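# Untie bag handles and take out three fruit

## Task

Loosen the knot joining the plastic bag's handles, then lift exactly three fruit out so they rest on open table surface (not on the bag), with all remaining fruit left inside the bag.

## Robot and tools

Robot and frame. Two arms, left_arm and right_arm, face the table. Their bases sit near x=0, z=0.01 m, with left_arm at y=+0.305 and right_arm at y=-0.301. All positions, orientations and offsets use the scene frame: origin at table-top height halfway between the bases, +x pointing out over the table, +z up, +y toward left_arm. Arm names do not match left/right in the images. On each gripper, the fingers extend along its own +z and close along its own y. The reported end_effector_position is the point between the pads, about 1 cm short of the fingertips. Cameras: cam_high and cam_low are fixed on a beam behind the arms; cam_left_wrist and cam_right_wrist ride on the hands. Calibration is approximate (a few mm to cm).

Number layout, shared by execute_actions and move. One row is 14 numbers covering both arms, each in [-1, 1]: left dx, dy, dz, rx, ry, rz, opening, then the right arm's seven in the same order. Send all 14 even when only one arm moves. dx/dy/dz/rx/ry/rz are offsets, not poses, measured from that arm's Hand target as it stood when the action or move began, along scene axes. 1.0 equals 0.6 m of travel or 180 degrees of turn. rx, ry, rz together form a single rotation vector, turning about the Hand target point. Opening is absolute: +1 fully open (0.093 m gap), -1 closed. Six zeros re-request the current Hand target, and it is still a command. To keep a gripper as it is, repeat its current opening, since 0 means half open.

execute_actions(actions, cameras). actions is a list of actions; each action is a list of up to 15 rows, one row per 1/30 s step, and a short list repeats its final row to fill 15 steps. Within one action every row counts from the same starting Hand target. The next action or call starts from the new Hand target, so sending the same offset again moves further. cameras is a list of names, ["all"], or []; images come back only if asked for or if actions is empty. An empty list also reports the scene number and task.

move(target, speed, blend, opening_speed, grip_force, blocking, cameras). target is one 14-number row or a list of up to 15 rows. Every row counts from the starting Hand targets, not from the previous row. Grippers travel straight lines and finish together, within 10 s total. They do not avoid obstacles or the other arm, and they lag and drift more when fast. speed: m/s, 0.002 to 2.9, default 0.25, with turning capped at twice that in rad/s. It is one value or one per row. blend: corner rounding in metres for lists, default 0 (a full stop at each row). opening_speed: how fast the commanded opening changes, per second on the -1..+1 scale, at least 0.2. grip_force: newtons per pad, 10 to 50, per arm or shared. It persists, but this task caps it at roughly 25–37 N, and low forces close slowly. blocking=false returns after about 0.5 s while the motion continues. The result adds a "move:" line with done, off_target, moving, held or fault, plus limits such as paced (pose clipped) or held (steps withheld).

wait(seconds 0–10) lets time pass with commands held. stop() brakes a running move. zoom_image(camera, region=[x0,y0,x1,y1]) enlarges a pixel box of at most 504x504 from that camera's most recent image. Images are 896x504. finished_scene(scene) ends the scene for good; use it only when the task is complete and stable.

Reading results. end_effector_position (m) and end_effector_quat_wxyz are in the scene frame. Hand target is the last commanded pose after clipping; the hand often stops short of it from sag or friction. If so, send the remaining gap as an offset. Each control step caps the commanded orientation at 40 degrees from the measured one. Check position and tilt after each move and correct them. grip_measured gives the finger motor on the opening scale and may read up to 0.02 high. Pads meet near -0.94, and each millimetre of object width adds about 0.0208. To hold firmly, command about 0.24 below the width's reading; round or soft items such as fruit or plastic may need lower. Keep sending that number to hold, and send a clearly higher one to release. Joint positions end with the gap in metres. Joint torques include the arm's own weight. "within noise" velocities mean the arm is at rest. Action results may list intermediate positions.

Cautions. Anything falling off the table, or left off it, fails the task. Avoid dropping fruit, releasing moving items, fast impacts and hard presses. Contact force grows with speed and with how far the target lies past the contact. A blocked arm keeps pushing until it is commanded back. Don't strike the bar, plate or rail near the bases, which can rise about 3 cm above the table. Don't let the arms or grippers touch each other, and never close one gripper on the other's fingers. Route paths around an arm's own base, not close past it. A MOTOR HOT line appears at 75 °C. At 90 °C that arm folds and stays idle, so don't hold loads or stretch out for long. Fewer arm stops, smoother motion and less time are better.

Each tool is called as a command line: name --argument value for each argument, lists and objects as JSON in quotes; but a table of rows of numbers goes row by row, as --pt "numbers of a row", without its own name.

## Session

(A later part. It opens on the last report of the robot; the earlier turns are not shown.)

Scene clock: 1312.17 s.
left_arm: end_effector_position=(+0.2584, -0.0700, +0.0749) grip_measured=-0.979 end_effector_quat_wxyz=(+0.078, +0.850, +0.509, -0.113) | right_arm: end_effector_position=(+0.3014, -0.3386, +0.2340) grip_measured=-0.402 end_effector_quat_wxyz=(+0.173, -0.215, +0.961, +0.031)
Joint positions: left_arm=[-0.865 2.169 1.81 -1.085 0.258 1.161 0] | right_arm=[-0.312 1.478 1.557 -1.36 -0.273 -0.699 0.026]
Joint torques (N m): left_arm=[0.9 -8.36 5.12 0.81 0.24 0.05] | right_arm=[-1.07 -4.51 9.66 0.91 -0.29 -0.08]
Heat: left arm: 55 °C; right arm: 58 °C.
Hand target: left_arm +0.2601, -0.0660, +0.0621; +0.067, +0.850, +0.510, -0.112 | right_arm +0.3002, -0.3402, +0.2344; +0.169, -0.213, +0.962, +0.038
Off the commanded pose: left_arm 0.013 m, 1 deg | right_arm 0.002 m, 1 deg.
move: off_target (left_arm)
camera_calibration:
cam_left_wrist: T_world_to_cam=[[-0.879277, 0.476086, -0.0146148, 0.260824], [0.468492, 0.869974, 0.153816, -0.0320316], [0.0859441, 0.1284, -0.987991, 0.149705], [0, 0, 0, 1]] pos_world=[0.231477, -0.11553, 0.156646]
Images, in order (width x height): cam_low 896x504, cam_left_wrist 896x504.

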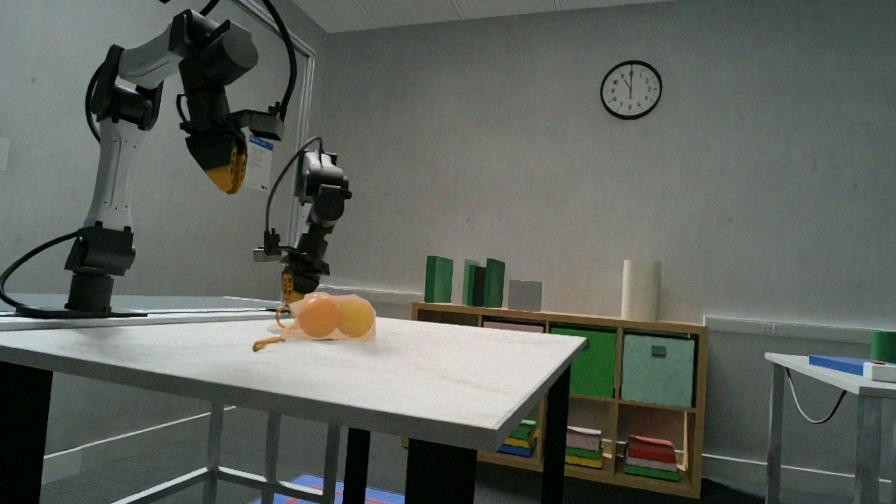

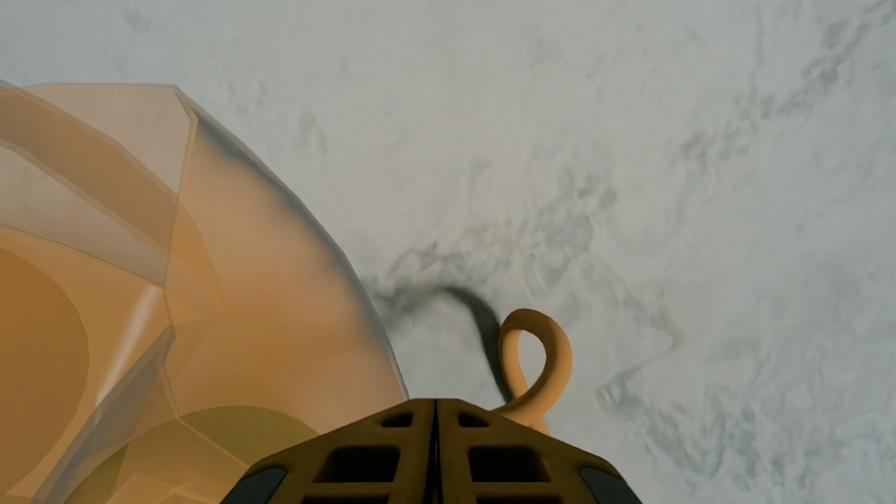

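move --pt "0 0.03 0.1 0 0 0 -0.5 0 0 0 0 0 0 -0.4" --pt "-0.04 0.127 0.14 -0.0743 0.0052 0.266 -0.3 0 0 0 0 0 0 -0.4" --speed 0.2 --cameras '["cam_left_wrist","cam_low"]'

Scene clock: 1374.20 s.
left_arm: end_effector_position=(+0.2362, +0.0070, +0.1443) grip_measured=-0.302 end_effector_quat_wxyz=(+0.192, +0.560, +0.793, -0.144) | right_arm: end_effector_position=(+0.3014, -0.3386, +0.2340) grip_measured=-0.402 end_effector_quat_wxyz=(+0.173, -0.215, +0.961, +0.031)
Joint positions: left_arm=[-0.8 1.571 1.226 -0.78 0.21 0.361 0.031] | right_arm=[-0.312 1.478 1.557 -1.36 -0.273 -0.699 0.026]
Joint torques (N m): left_arm=[0.23 -7.69 5.7 1.52 0.04 -0.08] | right_arm=[-1.17 -4.42 9.58 0.9 -0.29 -0.08]
Heat: left arm: 55 °C; right arm: 58 °C.
Hand target: left_arm +0.2361, +0.0101, +0.1463; +0.199, +0.556, +0.795, -0.139 | right_arm +0.3002, -0.3402, +0.2344; +0.169, -0.213, +0.962, +0.038
Off the commanded pose: left_arm 0.004 m, 1 deg | right_arm 0.002 m, 1 deg.
move: done
camera_calibration:
cam_left_wrist: T_world_to_cam=[[-0.94615, -0.323344, 0.0157625, 0.222705], [-0.323714, 0.944543, -0.0552103, 0.11759], [0.00296357, -0.0573398, -0.99835, 0.23276], [0, 0, 0, 1]] pos_world=[0.248088, -0.0257126, 0.235358]
Images, in order (width x height): cam_low 896x504, cam_left_wrist 896x504.

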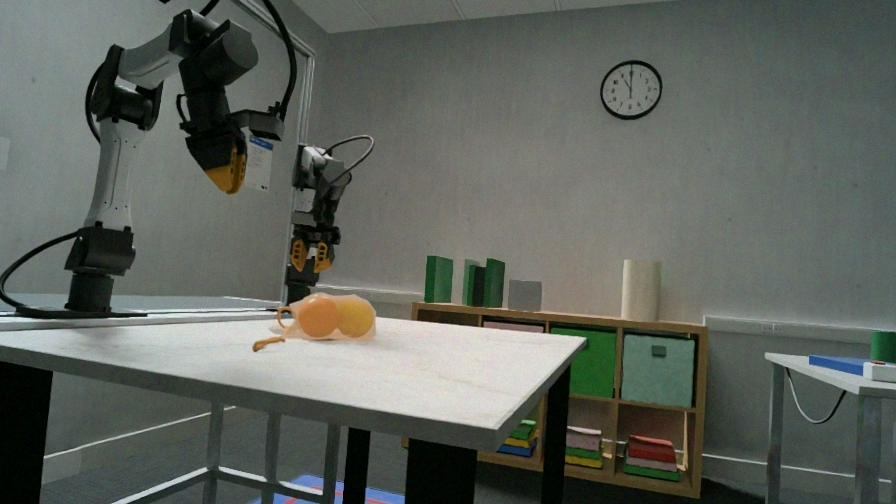

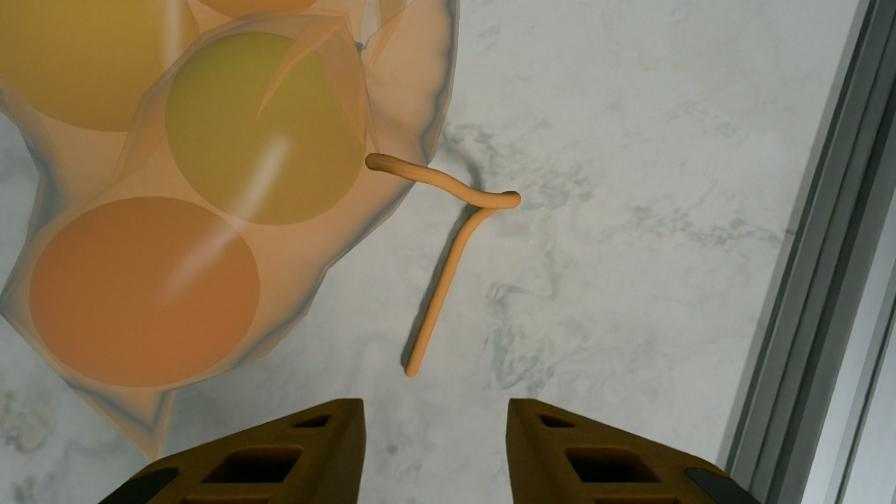

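move --pt "0.015 -0.022 -0.1 0 0 -0.11 -0.4 0 0 0 0 0 0 -0.4" --pt "0.015 -0.022 -0.18 0 0 -0.11 -0.4 0 0 0 0 0 0 -0.4" --speed '[0.2,0.08]' --cameras '["cam_left_wrist","cam_low"]'

zoom_image --camera "cam_low" --region '[240, 250, 400, 360]'

Scene clock: 1390.33 s.
left_arm: end_effector_position=(+0.2465, -0.0057, +0.0463) grip_measured=-0.398 end_effector_quat_wxyz=(+0.179, +0.684, +0.687, -0.169) | right_arm: end_effector_position=(+0.3014, -0.3386, +0.2340) grip_measured=-0.402 end_effector_quat_wxyz=(+0.173, -0.215, +0.961, +0.031)
Joint positions: left_arm=[-0.747 1.799 1.077 -0.477 0.351 0.729 0.026] | right_arm=[-0.312 1.478 1.557 -1.36 -0.273 -0.699 0.026]
Joint torques (N m): left_arm=[0.65 -6.19 5.33 1.36 0.36 0.06] | right_arm=[-1.09 -4.51 9.58 0.92 -0.25 -0.06]
Heat: left arm: 54 °C; right arm: 58 °C.
Hand target: left_arm +0.2450, -0.0030, +0.0382; +0.172, +0.684, +0.687, -0.171 | right_arm +0.3002, -0.3402, +0.2344; +0.169, -0.213, +0.962, +0.038
Off the commanded pose: left_arm 0.009 m, 1 deg | right_arm 0.002 m, 1 deg.
move: done
camera_calibration:
cam_left_wrist: T_world_to_cam=[[-0.999953, -0.000720405, -0.00964862, 0.246088], [-0.0000538732, 0.997623, -0.0689034, 0.0485618], [0.00967532, -0.0688996, -0.997577, 0.132361], [0, 0, 0, 1]] pos_world=[0.244798, -0.0391495, 0.137761]
Images, in order (width x height): cam_low 896x504, cam_left_wrist 896x504.

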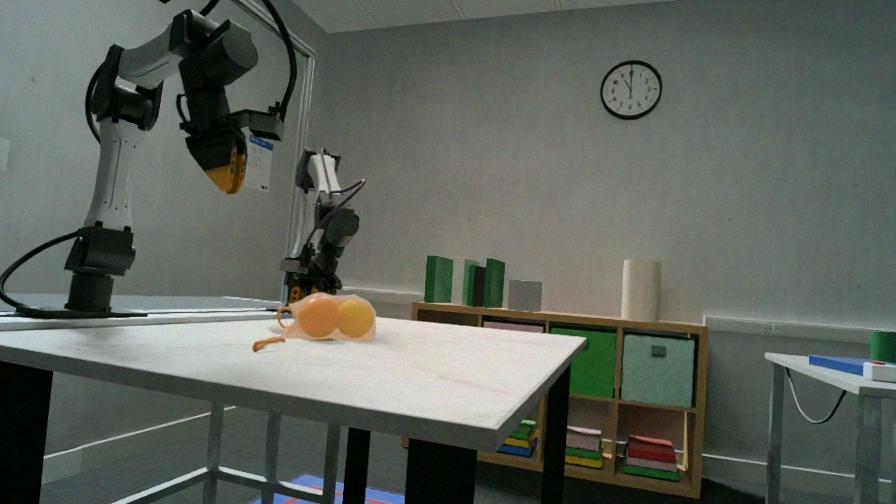

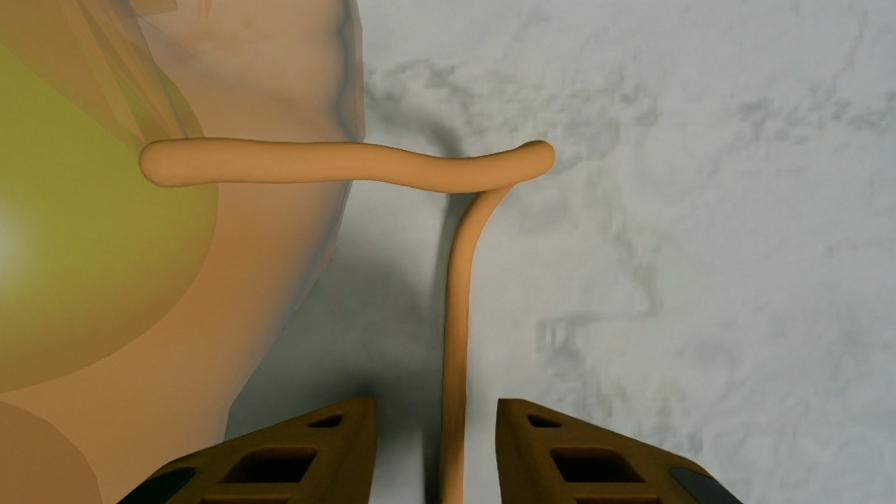

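Scaled by 3.150 from the camera's 896x504 image, which has a finer 1280x720 frame.

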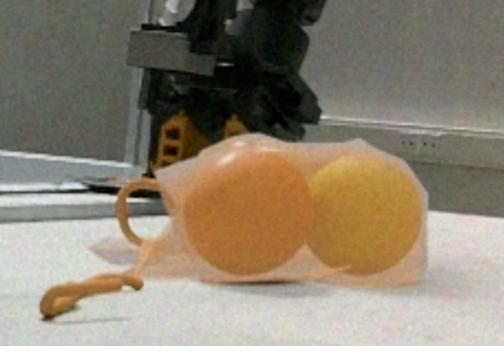

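move --pt "-0.004 0.0 -0.018 0 0 0 -0.4 0 0 0 0 0 0 -0.4" --pt "-0.004 0.0 -0.018 0 0 0 -1 0 0 0 0 0 0 -0.4" --speed 0.06 --opening_speed 0.6 --cameras '["cam_left_wrist"]'

Scene clock: 1398.10 s.
left_arm: end_effector_position=(+0.2461, -0.0052, +0.0365) grip_measured=-0.979 end_effector_quat_wxyz=(+0.181, +0.684, +0.686, -0.169) | right_arm: end_effector_position=(+0.3014, -0.3386, +0.2340) grip_measured=-0.402 end_effector_quat_wxyz=(+0.173, -0.215, +0.961, +0.031)
Joint positions: left_arm=[-0.747 1.812 1.048 -0.429 0.351 0.729 0] | right_arm=[-0.312 1.478 1.557 -1.36 -0.273 -0.699 0.026]
Joint torques (N m): left_arm=[0.18 -6.05 5.14 1.37 0.33 -0.01] | right_arm=[-1.13 -4.37 9.54 0.89 -0.26 -0.11]
Heat: left arm: 53 °C; right arm: 58 °C.
Hand target: left_arm +0.2425, -0.0029, +0.0273; +0.172, +0.684, +0.688, -0.171 | right_arm +0.3002, -0.3402, +0.2344; +0.169, -0.213, +0.962, +0.038
Off the commanded pose: left_arm 0.010 m, 1 deg | right_arm 0.002 m, 1 deg.
move: done
camera_calibration:
cam_left_wrist: T_world_to_cam=[[-0.999912, -0.000666092, -0.0132571, 0.245738], [0.000294166, 0.997383, -0.0722998, 0.0474264], [0.0132706, -0.0722974, -0.997295, 0.121703], [0, 0, 0, 1]] pos_world=[0.244088, -0.0383397, 0.128061]
Images, in order (width x height): cam_left_wrist 896x504.

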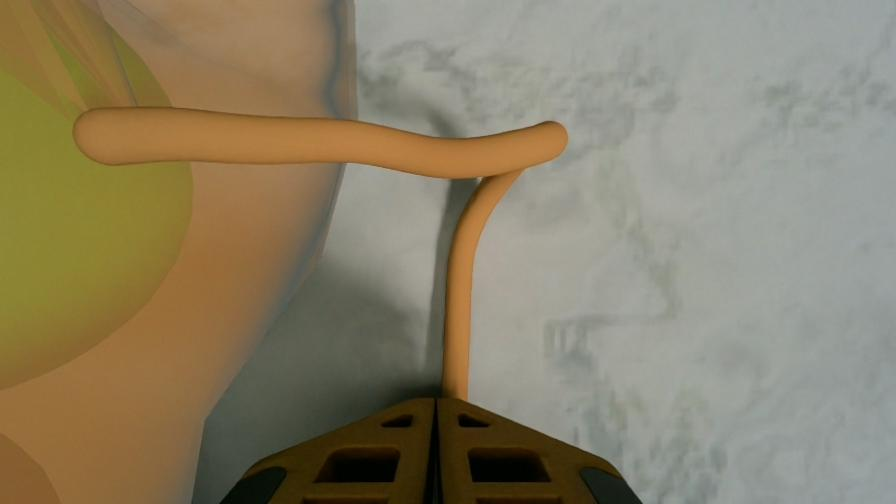

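move --pt "0 0.0 0.01 0 0 0 -0.5 0 0 0 0 0 0 -0.4" --pt "-0.003 0.0 -0.015 0 0 0 -0.5 0 0 0 0 0 0 -0.4" --speed 0.05 --cameras '["cam_left_wrist"]'

Scene clock: 1411.43 s.
left_arm: end_effector_position=(+0.2454, -0.0044, +0.0275) grip_measured=-0.502 end_effector_quat_wxyz=(+0.182, +0.684, +0.686, -0.169) | right_arm: end_effector_position=(+0.3014, -0.3386, +0.2340) grip_measured=-0.402 end_effector_quat_wxyz=(+0.173, -0.215, +0.961, +0.031)
Joint positions: left_arm=[-0.747 1.827 1.025 -0.391 0.351 0.729 0.021] | right_arm=[-0.312 1.478 1.557 -1.36 -0.273 -0.699 0.026]
Joint torques (N m): left_arm=[-0.17 -6.01 5.07 1.36 0.33 -0.04] | right_arm=[-1.14 -4.38 9.44 0.94 -0.29 -0.08]
Heat: left arm: 51 °C; right arm: 58 °C.
Hand target: left_arm +0.2407, -0.0029, +0.0183; +0.172, +0.684, +0.688, -0.171 | right_arm +0.3002, -0.3402, +0.2344; +0.169, -0.213, +0.962, +0.038
Off the commanded pose: left_arm 0.010 m, 1 deg | right_arm 0.002 m, 1 deg.
move: done
camera_calibration:
cam_left_wrist: T_world_to_cam=[[-0.999905, -0.000704475, -0.013756, 0.244975], [0.000300278, 0.997339, -0.072903, 0.0460449], [0.0137707, -0.0729002, -0.997244, 0.112645], [0, 0, 0, 1]] pos_world=[0.243386, -0.037538, 0.119061]
Images, in order (width x height): cam_left_wrist 896x504.

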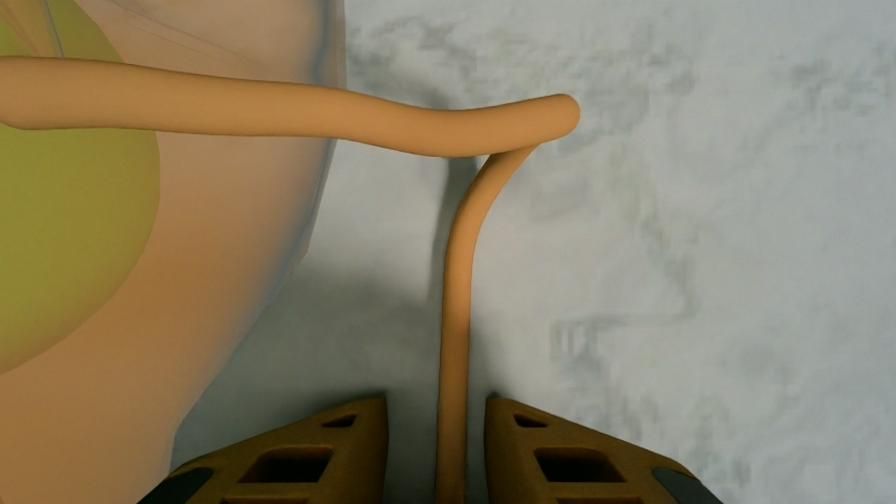

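move --target '[0,0.0,0.0,0,0,0,-1,0,0,0,0,0,0,-0.4]' --opening_speed 0.6 --cameras '["cam_left_wrist"]'

Scene clock: 1418.37 s.
left_arm: end_effector_position=(+0.2455, -0.0045, +0.0275) grip_measured=-0.926 end_effector_quat_wxyz=(+0.182, +0.684, +0.686, -0.169) | right_arm: end_effector_position=(+0.3014, -0.3386, +0.2340) grip_measured=-0.402 end_effector_quat_wxyz=(+0.173, -0.215, +0.961, +0.031)
Joint positions: left_arm=[-0.747 1.827 1.025 -0.39 0.351 0.729 0.001] | right_arm=[-0.312 1.478 1.557 -1.36 -0.273 -0.699 0.026]
Joint torques (N m): left_arm=[-0.13 -6.04 5.07 1.35 0.33 -0.04] | right_arm=[-1.05 -4.53 9.48 0.93 -0.26 -0.08]
Heat: left arm: 50 °C; right arm: 58 °C.
Hand target: left_arm +0.2408, -0.0030, +0.0183; +0.172, +0.684, +0.688, -0.171 | right_arm +0.3002, -0.3402, +0.2344; +0.169, -0.213, +0.962, +0.038
Off the commanded pose: left_arm 0.011 m, 1 deg | right_arm 0.002 m, 1 deg.
move: off_target (left_arm)
camera_calibration:
cam_left_wrist: T_world_to_cam=[[-0.999897, -0.000746918, -0.0143544, 0.245042], [0.000308748, 0.997302, -0.0734006, 0.0461066], [0.0143705, -0.0733974, -0.997199, 0.112574], [0, 0, 0, 1]] pos_world=[0.243385, -0.0375366, 0.119161]
Images, in order (width x height): cam_left_wrist 896x504.

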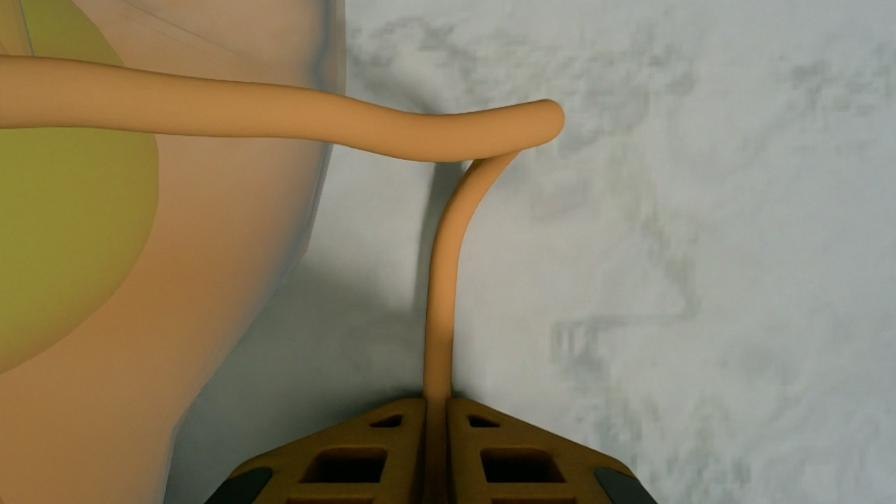

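move --pt "0 0.02 0.2 0 0 0 -1 0 0 0 0 0 0 -0.4" --pt "0.35 0.09 0.22 0 0 0.2 -1 0 0 0 0 0 0 -0.4" --speed 0.12 --blend 0.03 --cameras '["cam_left_wrist","cam_low","cam_high"]'

zoom_image --camera "cam_high" --region '[380, 165, 540, 265]'

zoom_image --camera "cam_low" --region '[240, 250, 400, 360]'

Scene clock: 1452.63 s.
left_arm: end_effector_position=(+0.4471, +0.0475, +0.1551) grip_measured=-0.926 end_effector_quat_wxyz=(+0.226, +0.446, +0.858, -0.116) | right_arm: end_effector_position=(+0.3014, -0.3386, +0.2340) grip_measured=-0.402 end_effector_quat_wxyz=(+0.173, -0.215, +0.961, +0.031)
Joint positions: left_arm=[-0.425 2.095 1.915 -0.936 0.252 0.451 0.001] | right_arm=[-0.312 1.478 1.557 -1.36 -0.273 -0.699 0.026]
Joint torques (N m): left_arm=[0.66 -8.14 9.02 1.24 0.04 -0.08] | right_arm=[-0.92 -4.45 9.52 0.93 -0.28 -0.11]
Heat: left arm: 50 °C; right arm: 58 °C.
Hand target: left_arm +0.4508, +0.0511, +0.1503; +0.216, +0.438, +0.865, -0.110 | right_arm +0.3002, -0.3402, +0.2344; +0.169, -0.213, +0.962, +0.038
Off the commanded pose: left_arm 0.007 m, 2 deg | right_arm 0.002 m, 1 deg.
move: done
camera_calibration:
cam_left_wrist: T_world_to_cam=[[-0.822078, -0.569375, 0.000038588, 0.393794], [-0.567352, 0.819151, -0.0842814, 0.267557], [0.0479562, -0.0693077, -0.996442, 0.225422], [0, 0, 0, 1]] pos_world=[0.464718, 0.0206707, 0.247155]
Images, in order (width x height): cam_high 896x504, cam_low 896x504, cam_left_wrist 896x504.

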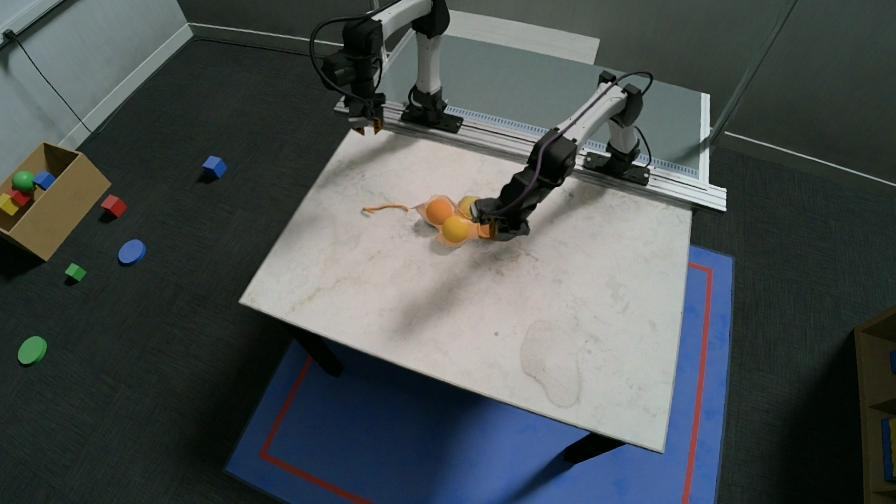

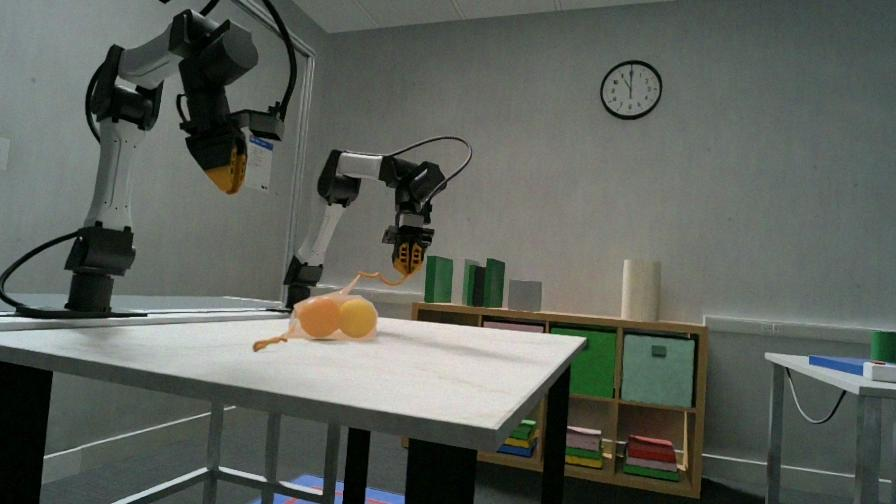

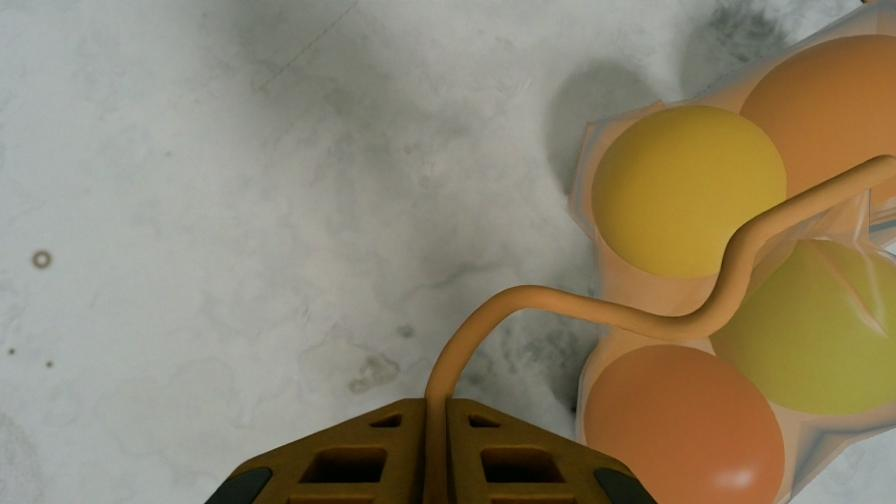

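Scaled by 3.150 from the camera's 896x504 image, which has a finer 1280x720 frame.

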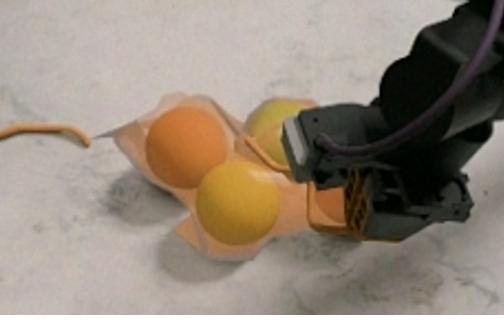

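Scaled by 3.150 from the camera's 896x504 image, which has a finer 1280x720 frame.

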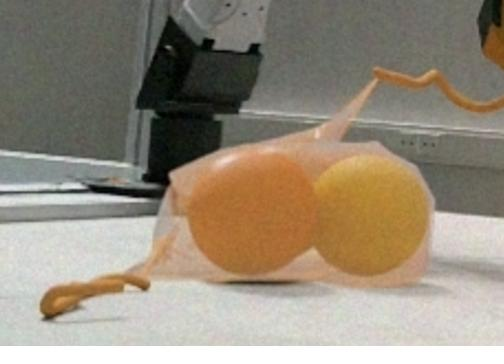

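move --target '[0,0,0,0,0,0,-1,0.03,0.25,0.02,0,0,0,0.6]' --speed 0.25 --cameras '["cam_right_wrist"]'

zoom_image --camera "cam_right_wrist" --region '[100, 0, 604, 420]'

Scene clock: 1463.57 s.
left_arm: end_effector_position=(+0.4470, +0.0475, +0.1551) grip_measured=-0.926 end_effector_quat_wxyz=(+0.226, +0.446, +0.859, -0.116) | right_arm: end_effector_position=(+0.3106, -0.1914, +0.2373) grip_measured=+0.598 end_effector_quat_wxyz=(+0.153, -0.216, +0.963, +0.043)
Joint positions: left_arm=[-0.425 2.095 1.915 -0.937 0.252 0.451 0.001] | right_arm=[0.246 1.525 1.644 -1.342 -0.108 -0.164 0.074]
Joint torques (N m): left_arm=[0.66 -8.17 8.98 1.25 0.08 -0.12] | right_arm=[0.1 -5.12 12.03 1.33 0.13 0.11]
Heat: left arm: 52 °C; right arm: 58 °C.
Hand target: left_arm +0.4508, +0.0511, +0.1503; +0.216, +0.438, +0.865, -0.110 | right_arm +0.3182, -0.1902, +0.2464; +0.169, -0.213, +0.962, +0.038
Off the commanded pose: left_arm 0.007 m, 2 deg | right_arm 0.012 m, 2 deg.
move: off_target (right_arm)
camera_calibration:
cam_right_wrist: T_world_to_cam=[[0.437565, -0.899074, -0.014253, -0.304772], [-0.893982, -0.43668, 0.10053, 0.210051], [-0.0966076, -0.0312463, -0.994832, 0.346044], [0, 0, 0, 1]] pos_world=[0.35457, -0.171475, 0.318795]
Images, in order (width x height): cam_right_wrist 896x504.

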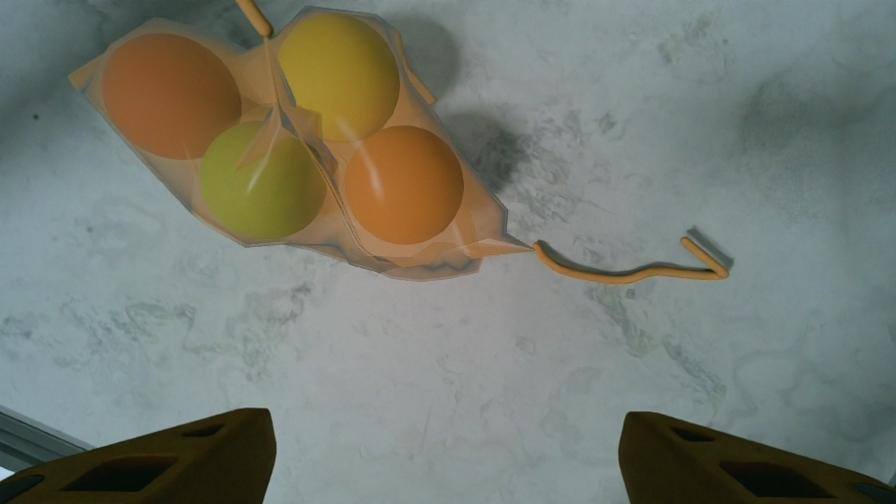

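Scaled by 1.000.

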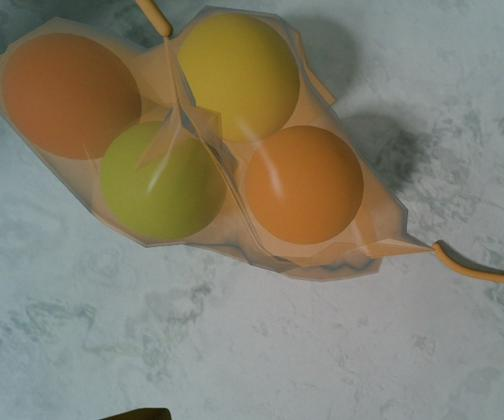

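zoom_image --camera "cam_right_wrist" --region '[190, 20, 490, 300]'

Scaled by 1.680 from the camera's 896x504 image, which has a finer 1280x720 frame.

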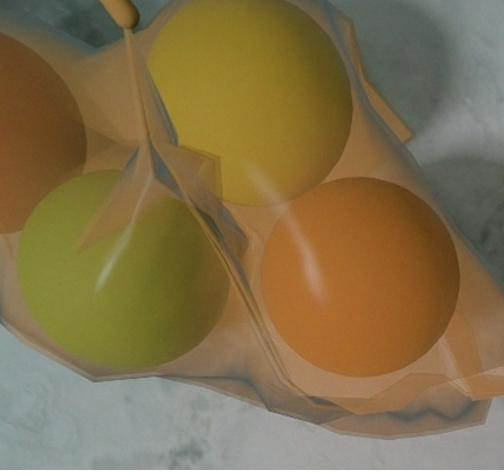

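move --pt "-0.335 -0.12 0 0 0 -0.2 -1 0 -0.17 0 0 0 0 0.6" --pt "-0.36 -0.15 -0.17 0 0 -0.2 -1 0 -0.17 0 0 0 0 0.6" --pt "-0.36 -0.15 -0.17 0 0 -0.2 -0.3 0 -0.17 0 0 0 0 0.6" --pt "-0.35 -0.05 0.1 0 0 -0.2 -0.3 0 -0.17 0 0 0 0 0.6" --speed 0.2 --blend '[0.04,0,0,0]' --cameras '["cam_left_wrist","cam_low","cam_right_wrist","cam_high"]'

zoom_image --camera "cam_low" --region '[240, 250, 400, 360]'

Scene clock: 1540.87 s.
left_arm: end_effector_position=(+0.2414, +0.0197, +0.2017) grip_measured=-0.302 end_effector_quat_wxyz=(+0.166, +0.683, +0.691, -0.170) | right_arm: end_effector_position=(+0.3214, -0.2906, +0.2423) grip_measured=+0.598 end_effector_quat_wxyz=(+0.168, -0.214, +0.962, +0.034)
Joint positions: left_arm=[-0.693 1.645 1.543 -1.142 0.369 0.782 0.031] | right_arm=[-0.12 1.525 1.644 -1.366 -0.216 -0.509 0.074]
Joint torques (N m): left_arm=[0.65 -7.15 8.4 0.98 0.39 0.06] | right_arm=[-1.13 -6.39 9.4 1.01 -0.24 -0.07]
Heat: left arm: 56 °C; right arm: 60 °C.
Hand target: left_arm +0.2407, +0.0211, +0.2104; +0.172, +0.684, +0.687, -0.171 | right_arm +0.3182, -0.2922, +0.2464; +0.169, -0.213, +0.962, +0.038
Off the commanded pose: left_arm 0.009 m, 1 deg | right_arm 0.005 m, 0 deg.
move: done
camera_calibration:
cam_left_wrist: T_world_to_cam=[[-0.99995, -0.0023199, 0.00972182, 0.23866], [-0.00281543, 0.998681, -0.0512715, 0.0310645], [-0.00959005, -0.0512963, -0.998637, 0.293789], [0, 0, 0, 1]] pos_world=[0.241553, -0.0153996, 0.292661]
cam_right_wrist: T_world_to_cam=[[0.431573, -0.902035, 0.00879849, -0.403139], [-0.899833, -0.429791, 0.0747005, 0.186059], [-0.0636009, -0.0401559, -0.997167, 0.336272], [0, 0, 0, 1]] pos_world=[0.362793, -0.270176, 0.324968]

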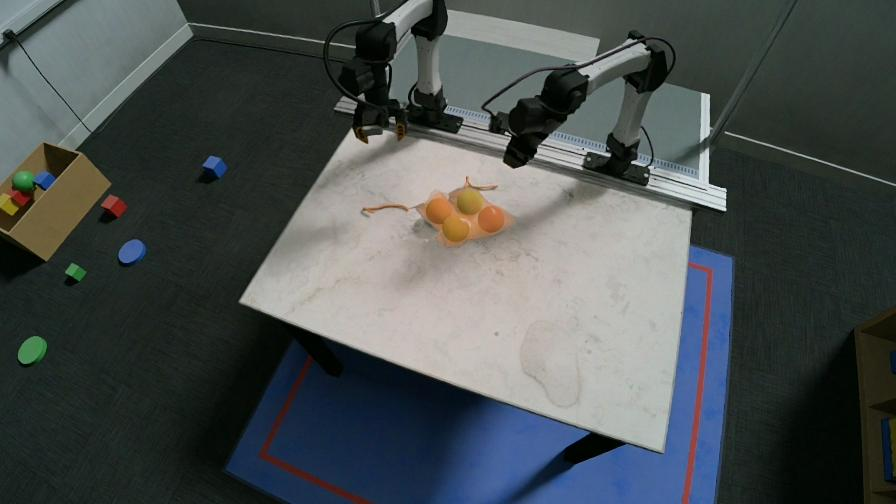

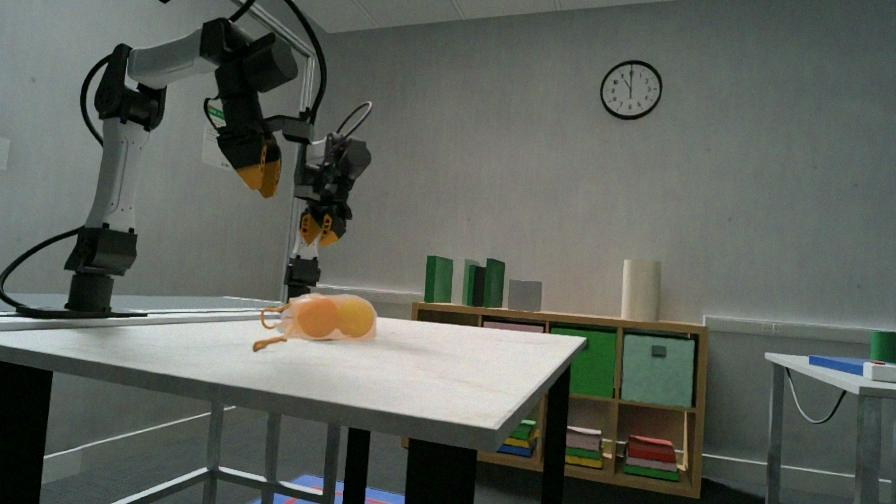

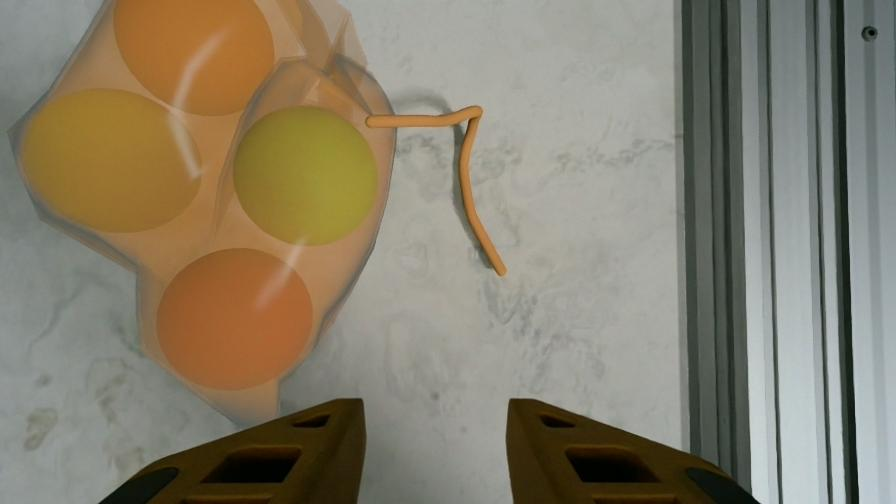

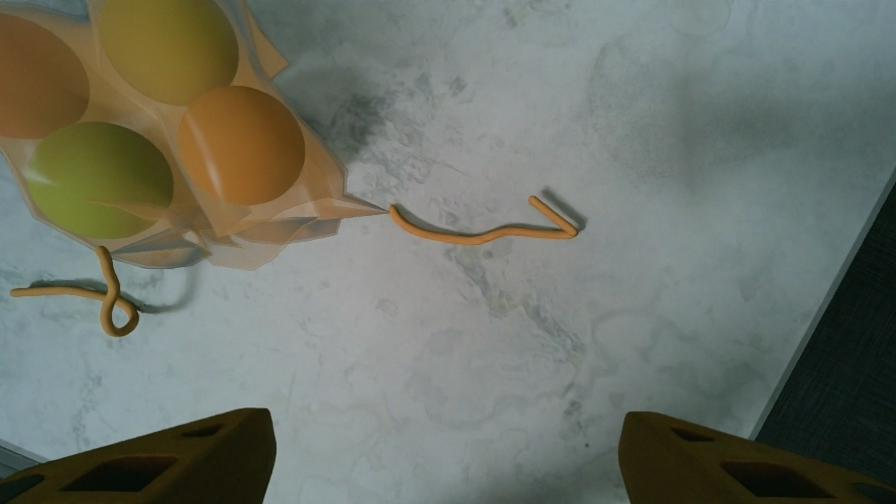

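Scaled by 3.150 from the camera's 896x504 image, which has a finer 1280x720 frame.

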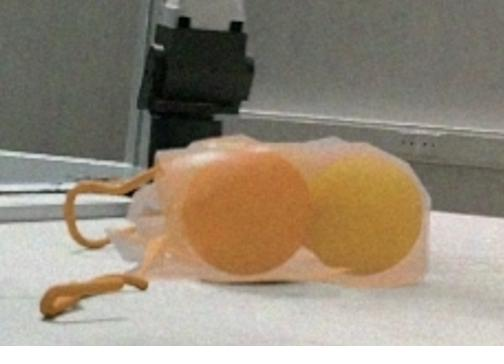

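move --target '[0.184,-0.01,-0.1,0,0,0.139,1,0,-0.1,0,0,0,0,0.6]' --speed 0.2 --cameras '["cam_left_wrist"]'

Scene clock: 1565.57 s.
left_arm: end_effector_position=(+0.3416, +0.0164, +0.1487) grip_measured=+1.000 end_effector_quat_wxyz=(+0.197, +0.526, +0.816, -0.137) | right_arm: end_effector_position=(+0.3164, -0.3500, +0.2404) grip_measured=+0.598 end_effector_quat_wxyz=(+0.165, -0.213, +0.962, +0.036)
Joint positions: left_arm=[-0.59 1.847 1.559 -0.868 0.264 0.476 0.093] | right_arm=[-0.336 1.572 1.678 -1.413 -0.279 -0.722 0.074]
Joint torques (N m): left_arm=[0.69 -6.84 8.9 1.46 0.1 -0.13] | right_arm=[-0.98 -5.09 11.54 0.88 -0.25 -0.15]
Heat: left arm: 53 °C; right arm: 58 °C.
Hand target: left_arm +0.3512, +0.0151, +0.1504; +0.205, +0.519, +0.820, -0.130 | right_arm +0.3182, -0.3522, +0.2463; +0.169, -0.213, +0.962, +0.038
Off the commanded pose: left_arm 0.010 m, 1 deg | right_arm 0.007 m, 1 deg.
move: done
camera_calibration:
cam_left_wrist: T_world_to_cam=[[-0.915146, -0.402691, 0.0186148, 0.315681], [-0.403092, 0.91354, -0.0544169, 0.170529], [0.00490782, -0.0573029, -0.998345, 0.236746], [0, 0, 0, 1]] pos_world=[0.356471, -0.0150964, 0.239758]
Images, in order (width x height): cam_left_wrist 896x504.

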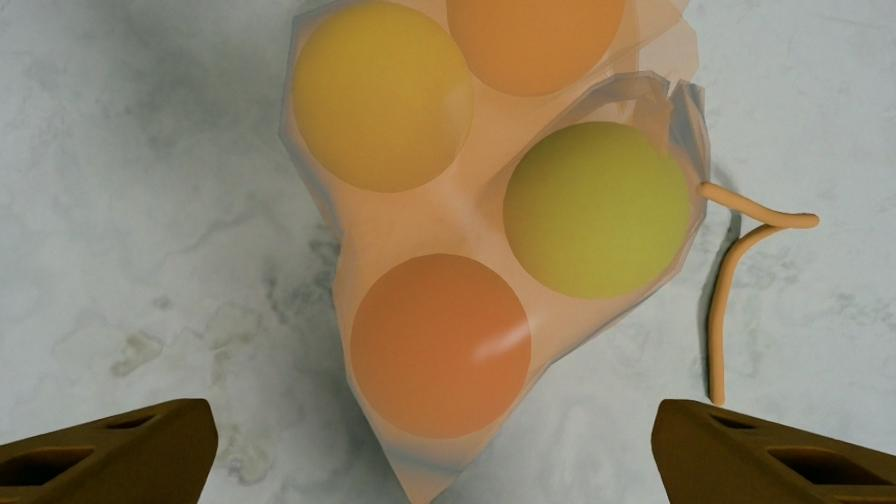

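move --pt "-0.01 -0.006 -0.1 0 0 0 1 0 0 0 0 0 0 0.6" --pt "-0.01 -0.006 -0.177 0 0 0 1 0 0 0 0 0 0 0.6" --speed 0.15 --blend '[0.03,0]' --cameras '["cam_left_wrist"]'

Scene clock: 1576.37 s.
left_arm: end_effector_position=(+0.3467, +0.0097, +0.0534) grip_measured=+1.000 end_effector_quat_wxyz=(+0.212, +0.522, +0.815, -0.136) | right_arm: end_effector_position=(+0.3163, -0.3499, +0.2404) grip_measured=+0.598 end_effector_quat_wxyz=(+0.165, -0.213, +0.962, +0.036)
Joint positions: left_arm=[-0.602 1.935 1.274 -0.458 0.255 0.456 0.093] | right_arm=[-0.336 1.572 1.678 -1.413 -0.279 -0.722 0.074]
Joint torques (N m): left_arm=[-0.08 -7.47 5.74 1.52 0.09 -0.1] | right_arm=[-0.94 -5.16 11.49 0.86 -0.31 -0.09]
Heat: left arm: 53 °C; right arm: 59 °C.
Hand target: left_arm +0.3452, +0.0115, +0.0442; +0.205, +0.519, +0.819, -0.130 | right_arm +0.3182, -0.3522, +0.2463; +0.169, -0.213, +0.962, +0.038
Off the commanded pose: left_arm 0.010 m, 1 deg | right_arm 0.007 m, 1 deg.
move: done; blend cut to 0.0231 m at target 1
camera_calibration:
cam_left_wrist: T_world_to_cam=[[-0.911774, -0.410684, 0.00255096, 0.319176], [-0.409515, 0.908675, -0.0812825, 0.177247], [0.0310634, -0.0751559, -0.996688, 0.1322], [0, 0, 0, 1]] pos_world=[0.359495, -0.0200436, 0.145355]
Images, in order (width x height): cam_left_wrist 896x504.

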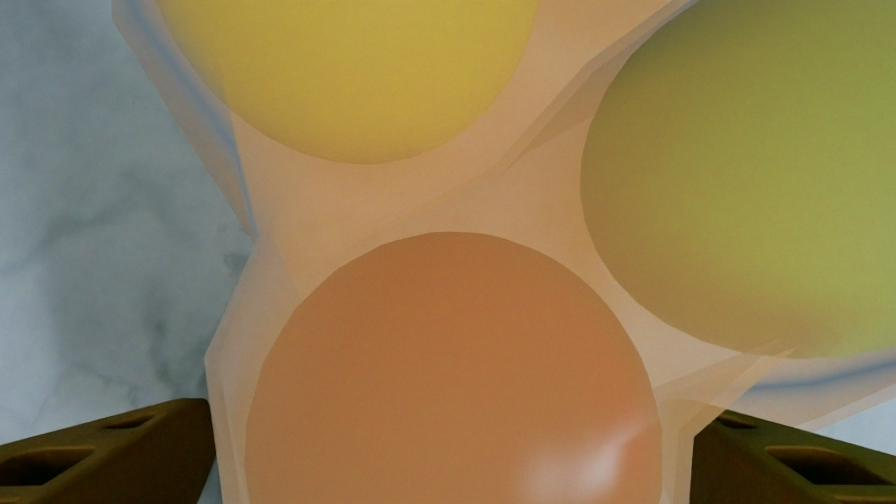

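move --pt "0.001 -0.016 0.018 0 0 0 1 0 0 0 0 0 0 0.6" --pt "0.001 -0.016 0.018 0 0 0 0.1 0 0 0 0 0 0 0.6" --speed 0.1 --opening_speed 0.8 --cameras '["cam_left_wrist"]'

Scene clock: 1590.57 s.
left_arm: end_effector_position=(+0.3438, +0.0019, +0.0576) grip_measured=+0.444 end_effector_quat_wxyz=(+0.213, +0.523, +0.814, -0.136) | right_arm: end_effector_position=(+0.3163, -0.3499, +0.2404) grip_measured=+0.598 end_effector_quat_wxyz=(+0.165, -0.213, +0.962, +0.036)
Joint positions: left_arm=[-0.623 1.935 1.292 -0.469 0.246 0.438 0.067] | right_arm=[-0.336 1.572 1.678 -1.413 -0.279 -0.722 0.074]
Joint torques (N m): left_arm=[0.03 -7.16 8.46 1.24 0.08 -0.11] | right_arm=[-0.99 -5.08 11.41 0.86 -0.27 -0.08]
Heat: left arm: 51 °C; right arm: 60 °C.
Hand target: left_arm +0.3457, +0.0019, +0.0550; +0.205, +0.519, +0.819, -0.130 | right_arm +0.3182, -0.3522, +0.2463; +0.169, -0.213, +0.962, +0.038
Off the commanded pose: left_arm 0.003 m, 1 deg | right_arm 0.007 m, 1 deg.
move: done
camera_calibration:
cam_left_wrist: T_world_to_cam=[[-0.912211, -0.409718, 0.00163683, 0.313543], [-0.408458, 0.909077, -0.082108, 0.183203], [0.0321531, -0.0755684, -0.996622, 0.135484], [0, 0, 0, 1]] pos_world=[0.356492, -0.0278427, 0.149555]
Images, in order (width x height): cam_left_wrist 896x504.

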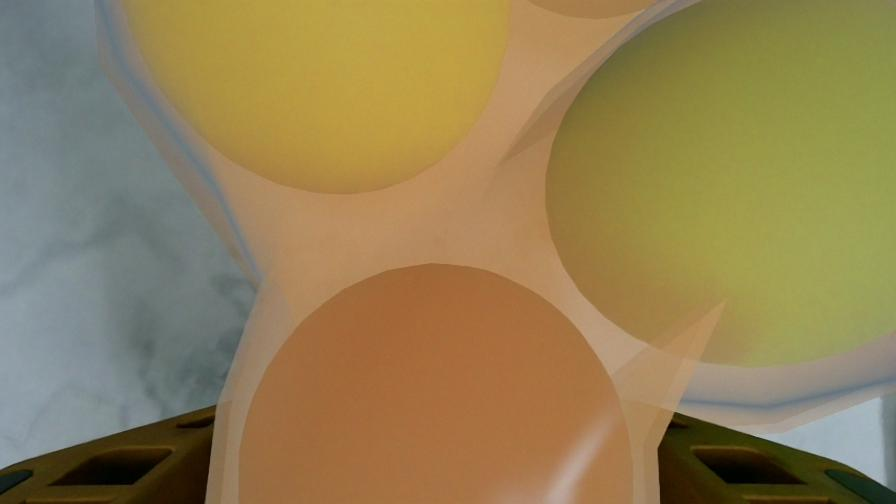

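move --target '[0.0,0.03,0.13,0,0,0,0.1,0,0,0,0,0,0,0.6]' --speed 0.06 --cameras '["cam_left_wrist","cam_low","cam_high","cam_right_wrist"]'

zoom_image --camera "cam_low" --region '[240, 250, 400, 360]'

zoom_image --camera "cam_high" --region '[380, 150, 540, 250]'

Scene clock: 1602.23 s.
left_arm: end_effector_position=(+0.3422, +0.0195, +0.1141) grip_measured=+0.444 end_effector_quat_wxyz=(+0.188, +0.518, +0.824, -0.129) | right_arm: end_effector_position=(+0.3163, -0.3499, +0.2404) grip_measured=+0.598 end_effector_quat_wxyz=(+0.165, -0.213, +0.962, +0.036)
Joint positions: left_arm=[-0.591 1.869 1.459 -0.764 0.246 0.459 0.067] | right_arm=[-0.336 1.572 1.678 -1.413 -0.279 -0.722 0.074]
Joint torques (N m): left_arm=[0.94 -10.35 8.9 1.14 0.23 0.07] | right_arm=[-0.95 -5.04 11.48 0.88 -0.28 -0.06]
Heat: left arm: 51 °C; right arm: 60 °C.
Hand target: left_arm +0.3457, +0.0200, +0.1330; +0.205, +0.519, +0.819, -0.130 | right_arm +0.3182, -0.3522, +0.2463; +0.169, -0.213, +0.962, +0.038
Off the commanded pose: left_arm 0.019 m, 2 deg | right_arm 0.007 m, 1 deg.
move: off_target (left_arm)
camera_calibration:
cam_left_wrist: T_world_to_cam=[[-0.90617, -0.422382, 0.0211952, 0.315081], [-0.422866, 0.905679, -0.0304845, 0.170225], [-0.00631999, -0.0365869, -0.99931, 0.205892], [0, 0, 0, 1]] pos_world=[0.3588, -0.0135518, 0.204261]
cam_right_wrist: T_world_to_cam=[[0.43066, -0.902506, 0.00393236, -0.453101], [-0.899661, -0.428949, 0.0813161, 0.154676], [-0.0717014, -0.0385574, -0.996681, 0.334682], [0, 0, 0, 1]] pos_world=[0.358286, -0.329673, 0.322775]

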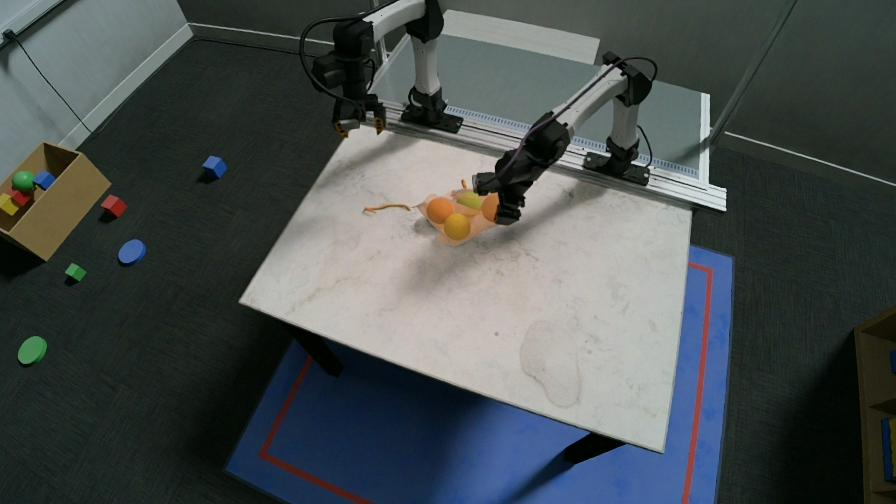

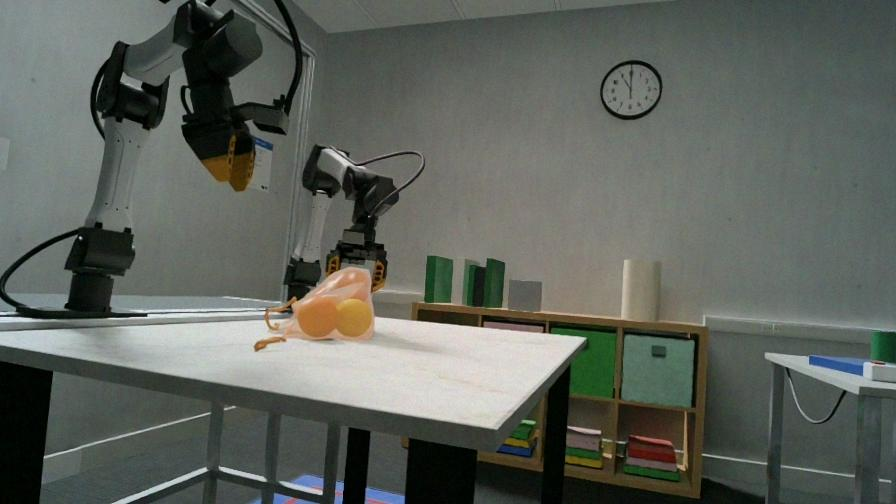

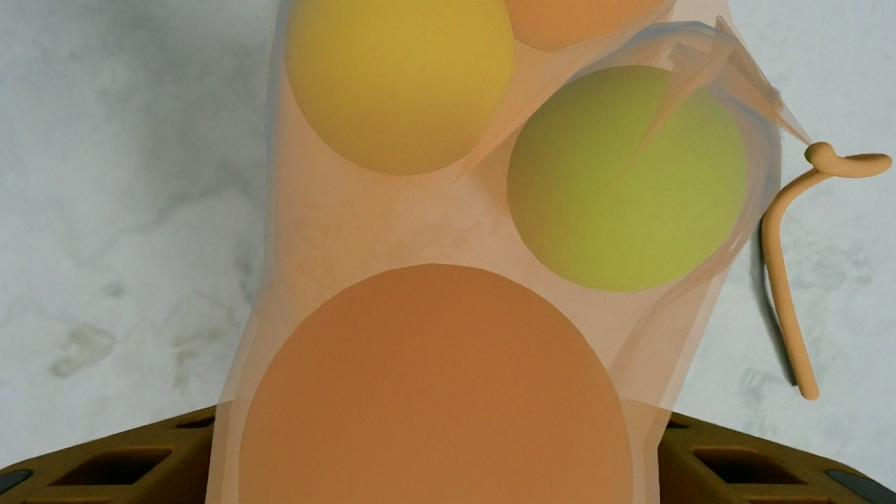

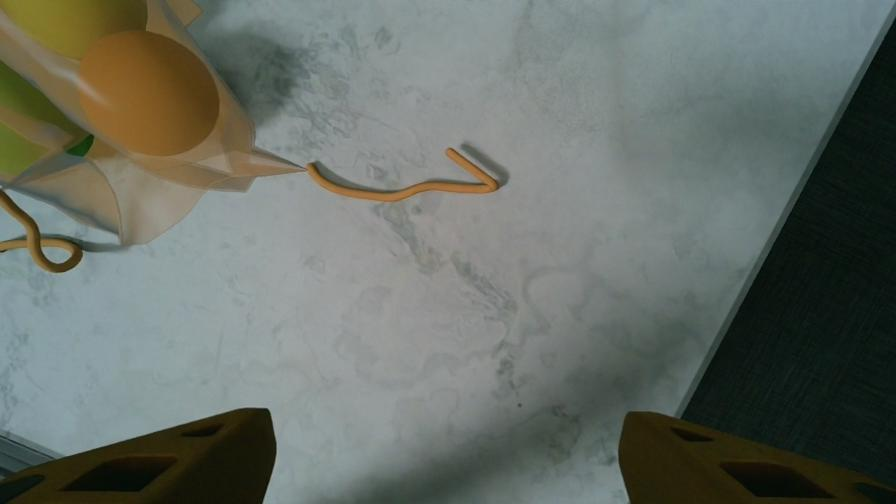

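Scaled by 3.150 from the camera's 896x504 image, which has a finer 1280x720 frame.

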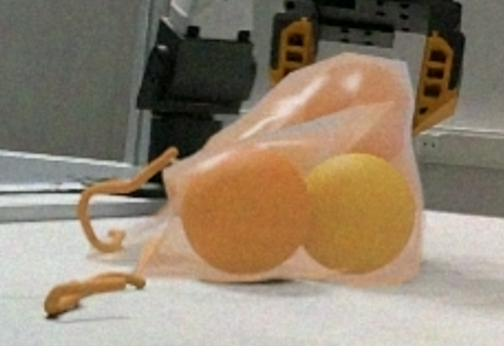

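Scaled by 3.150 from the camera's 896x504 image, which has a finer 1280x720 frame.

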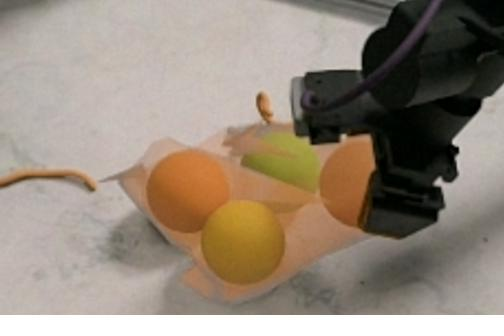

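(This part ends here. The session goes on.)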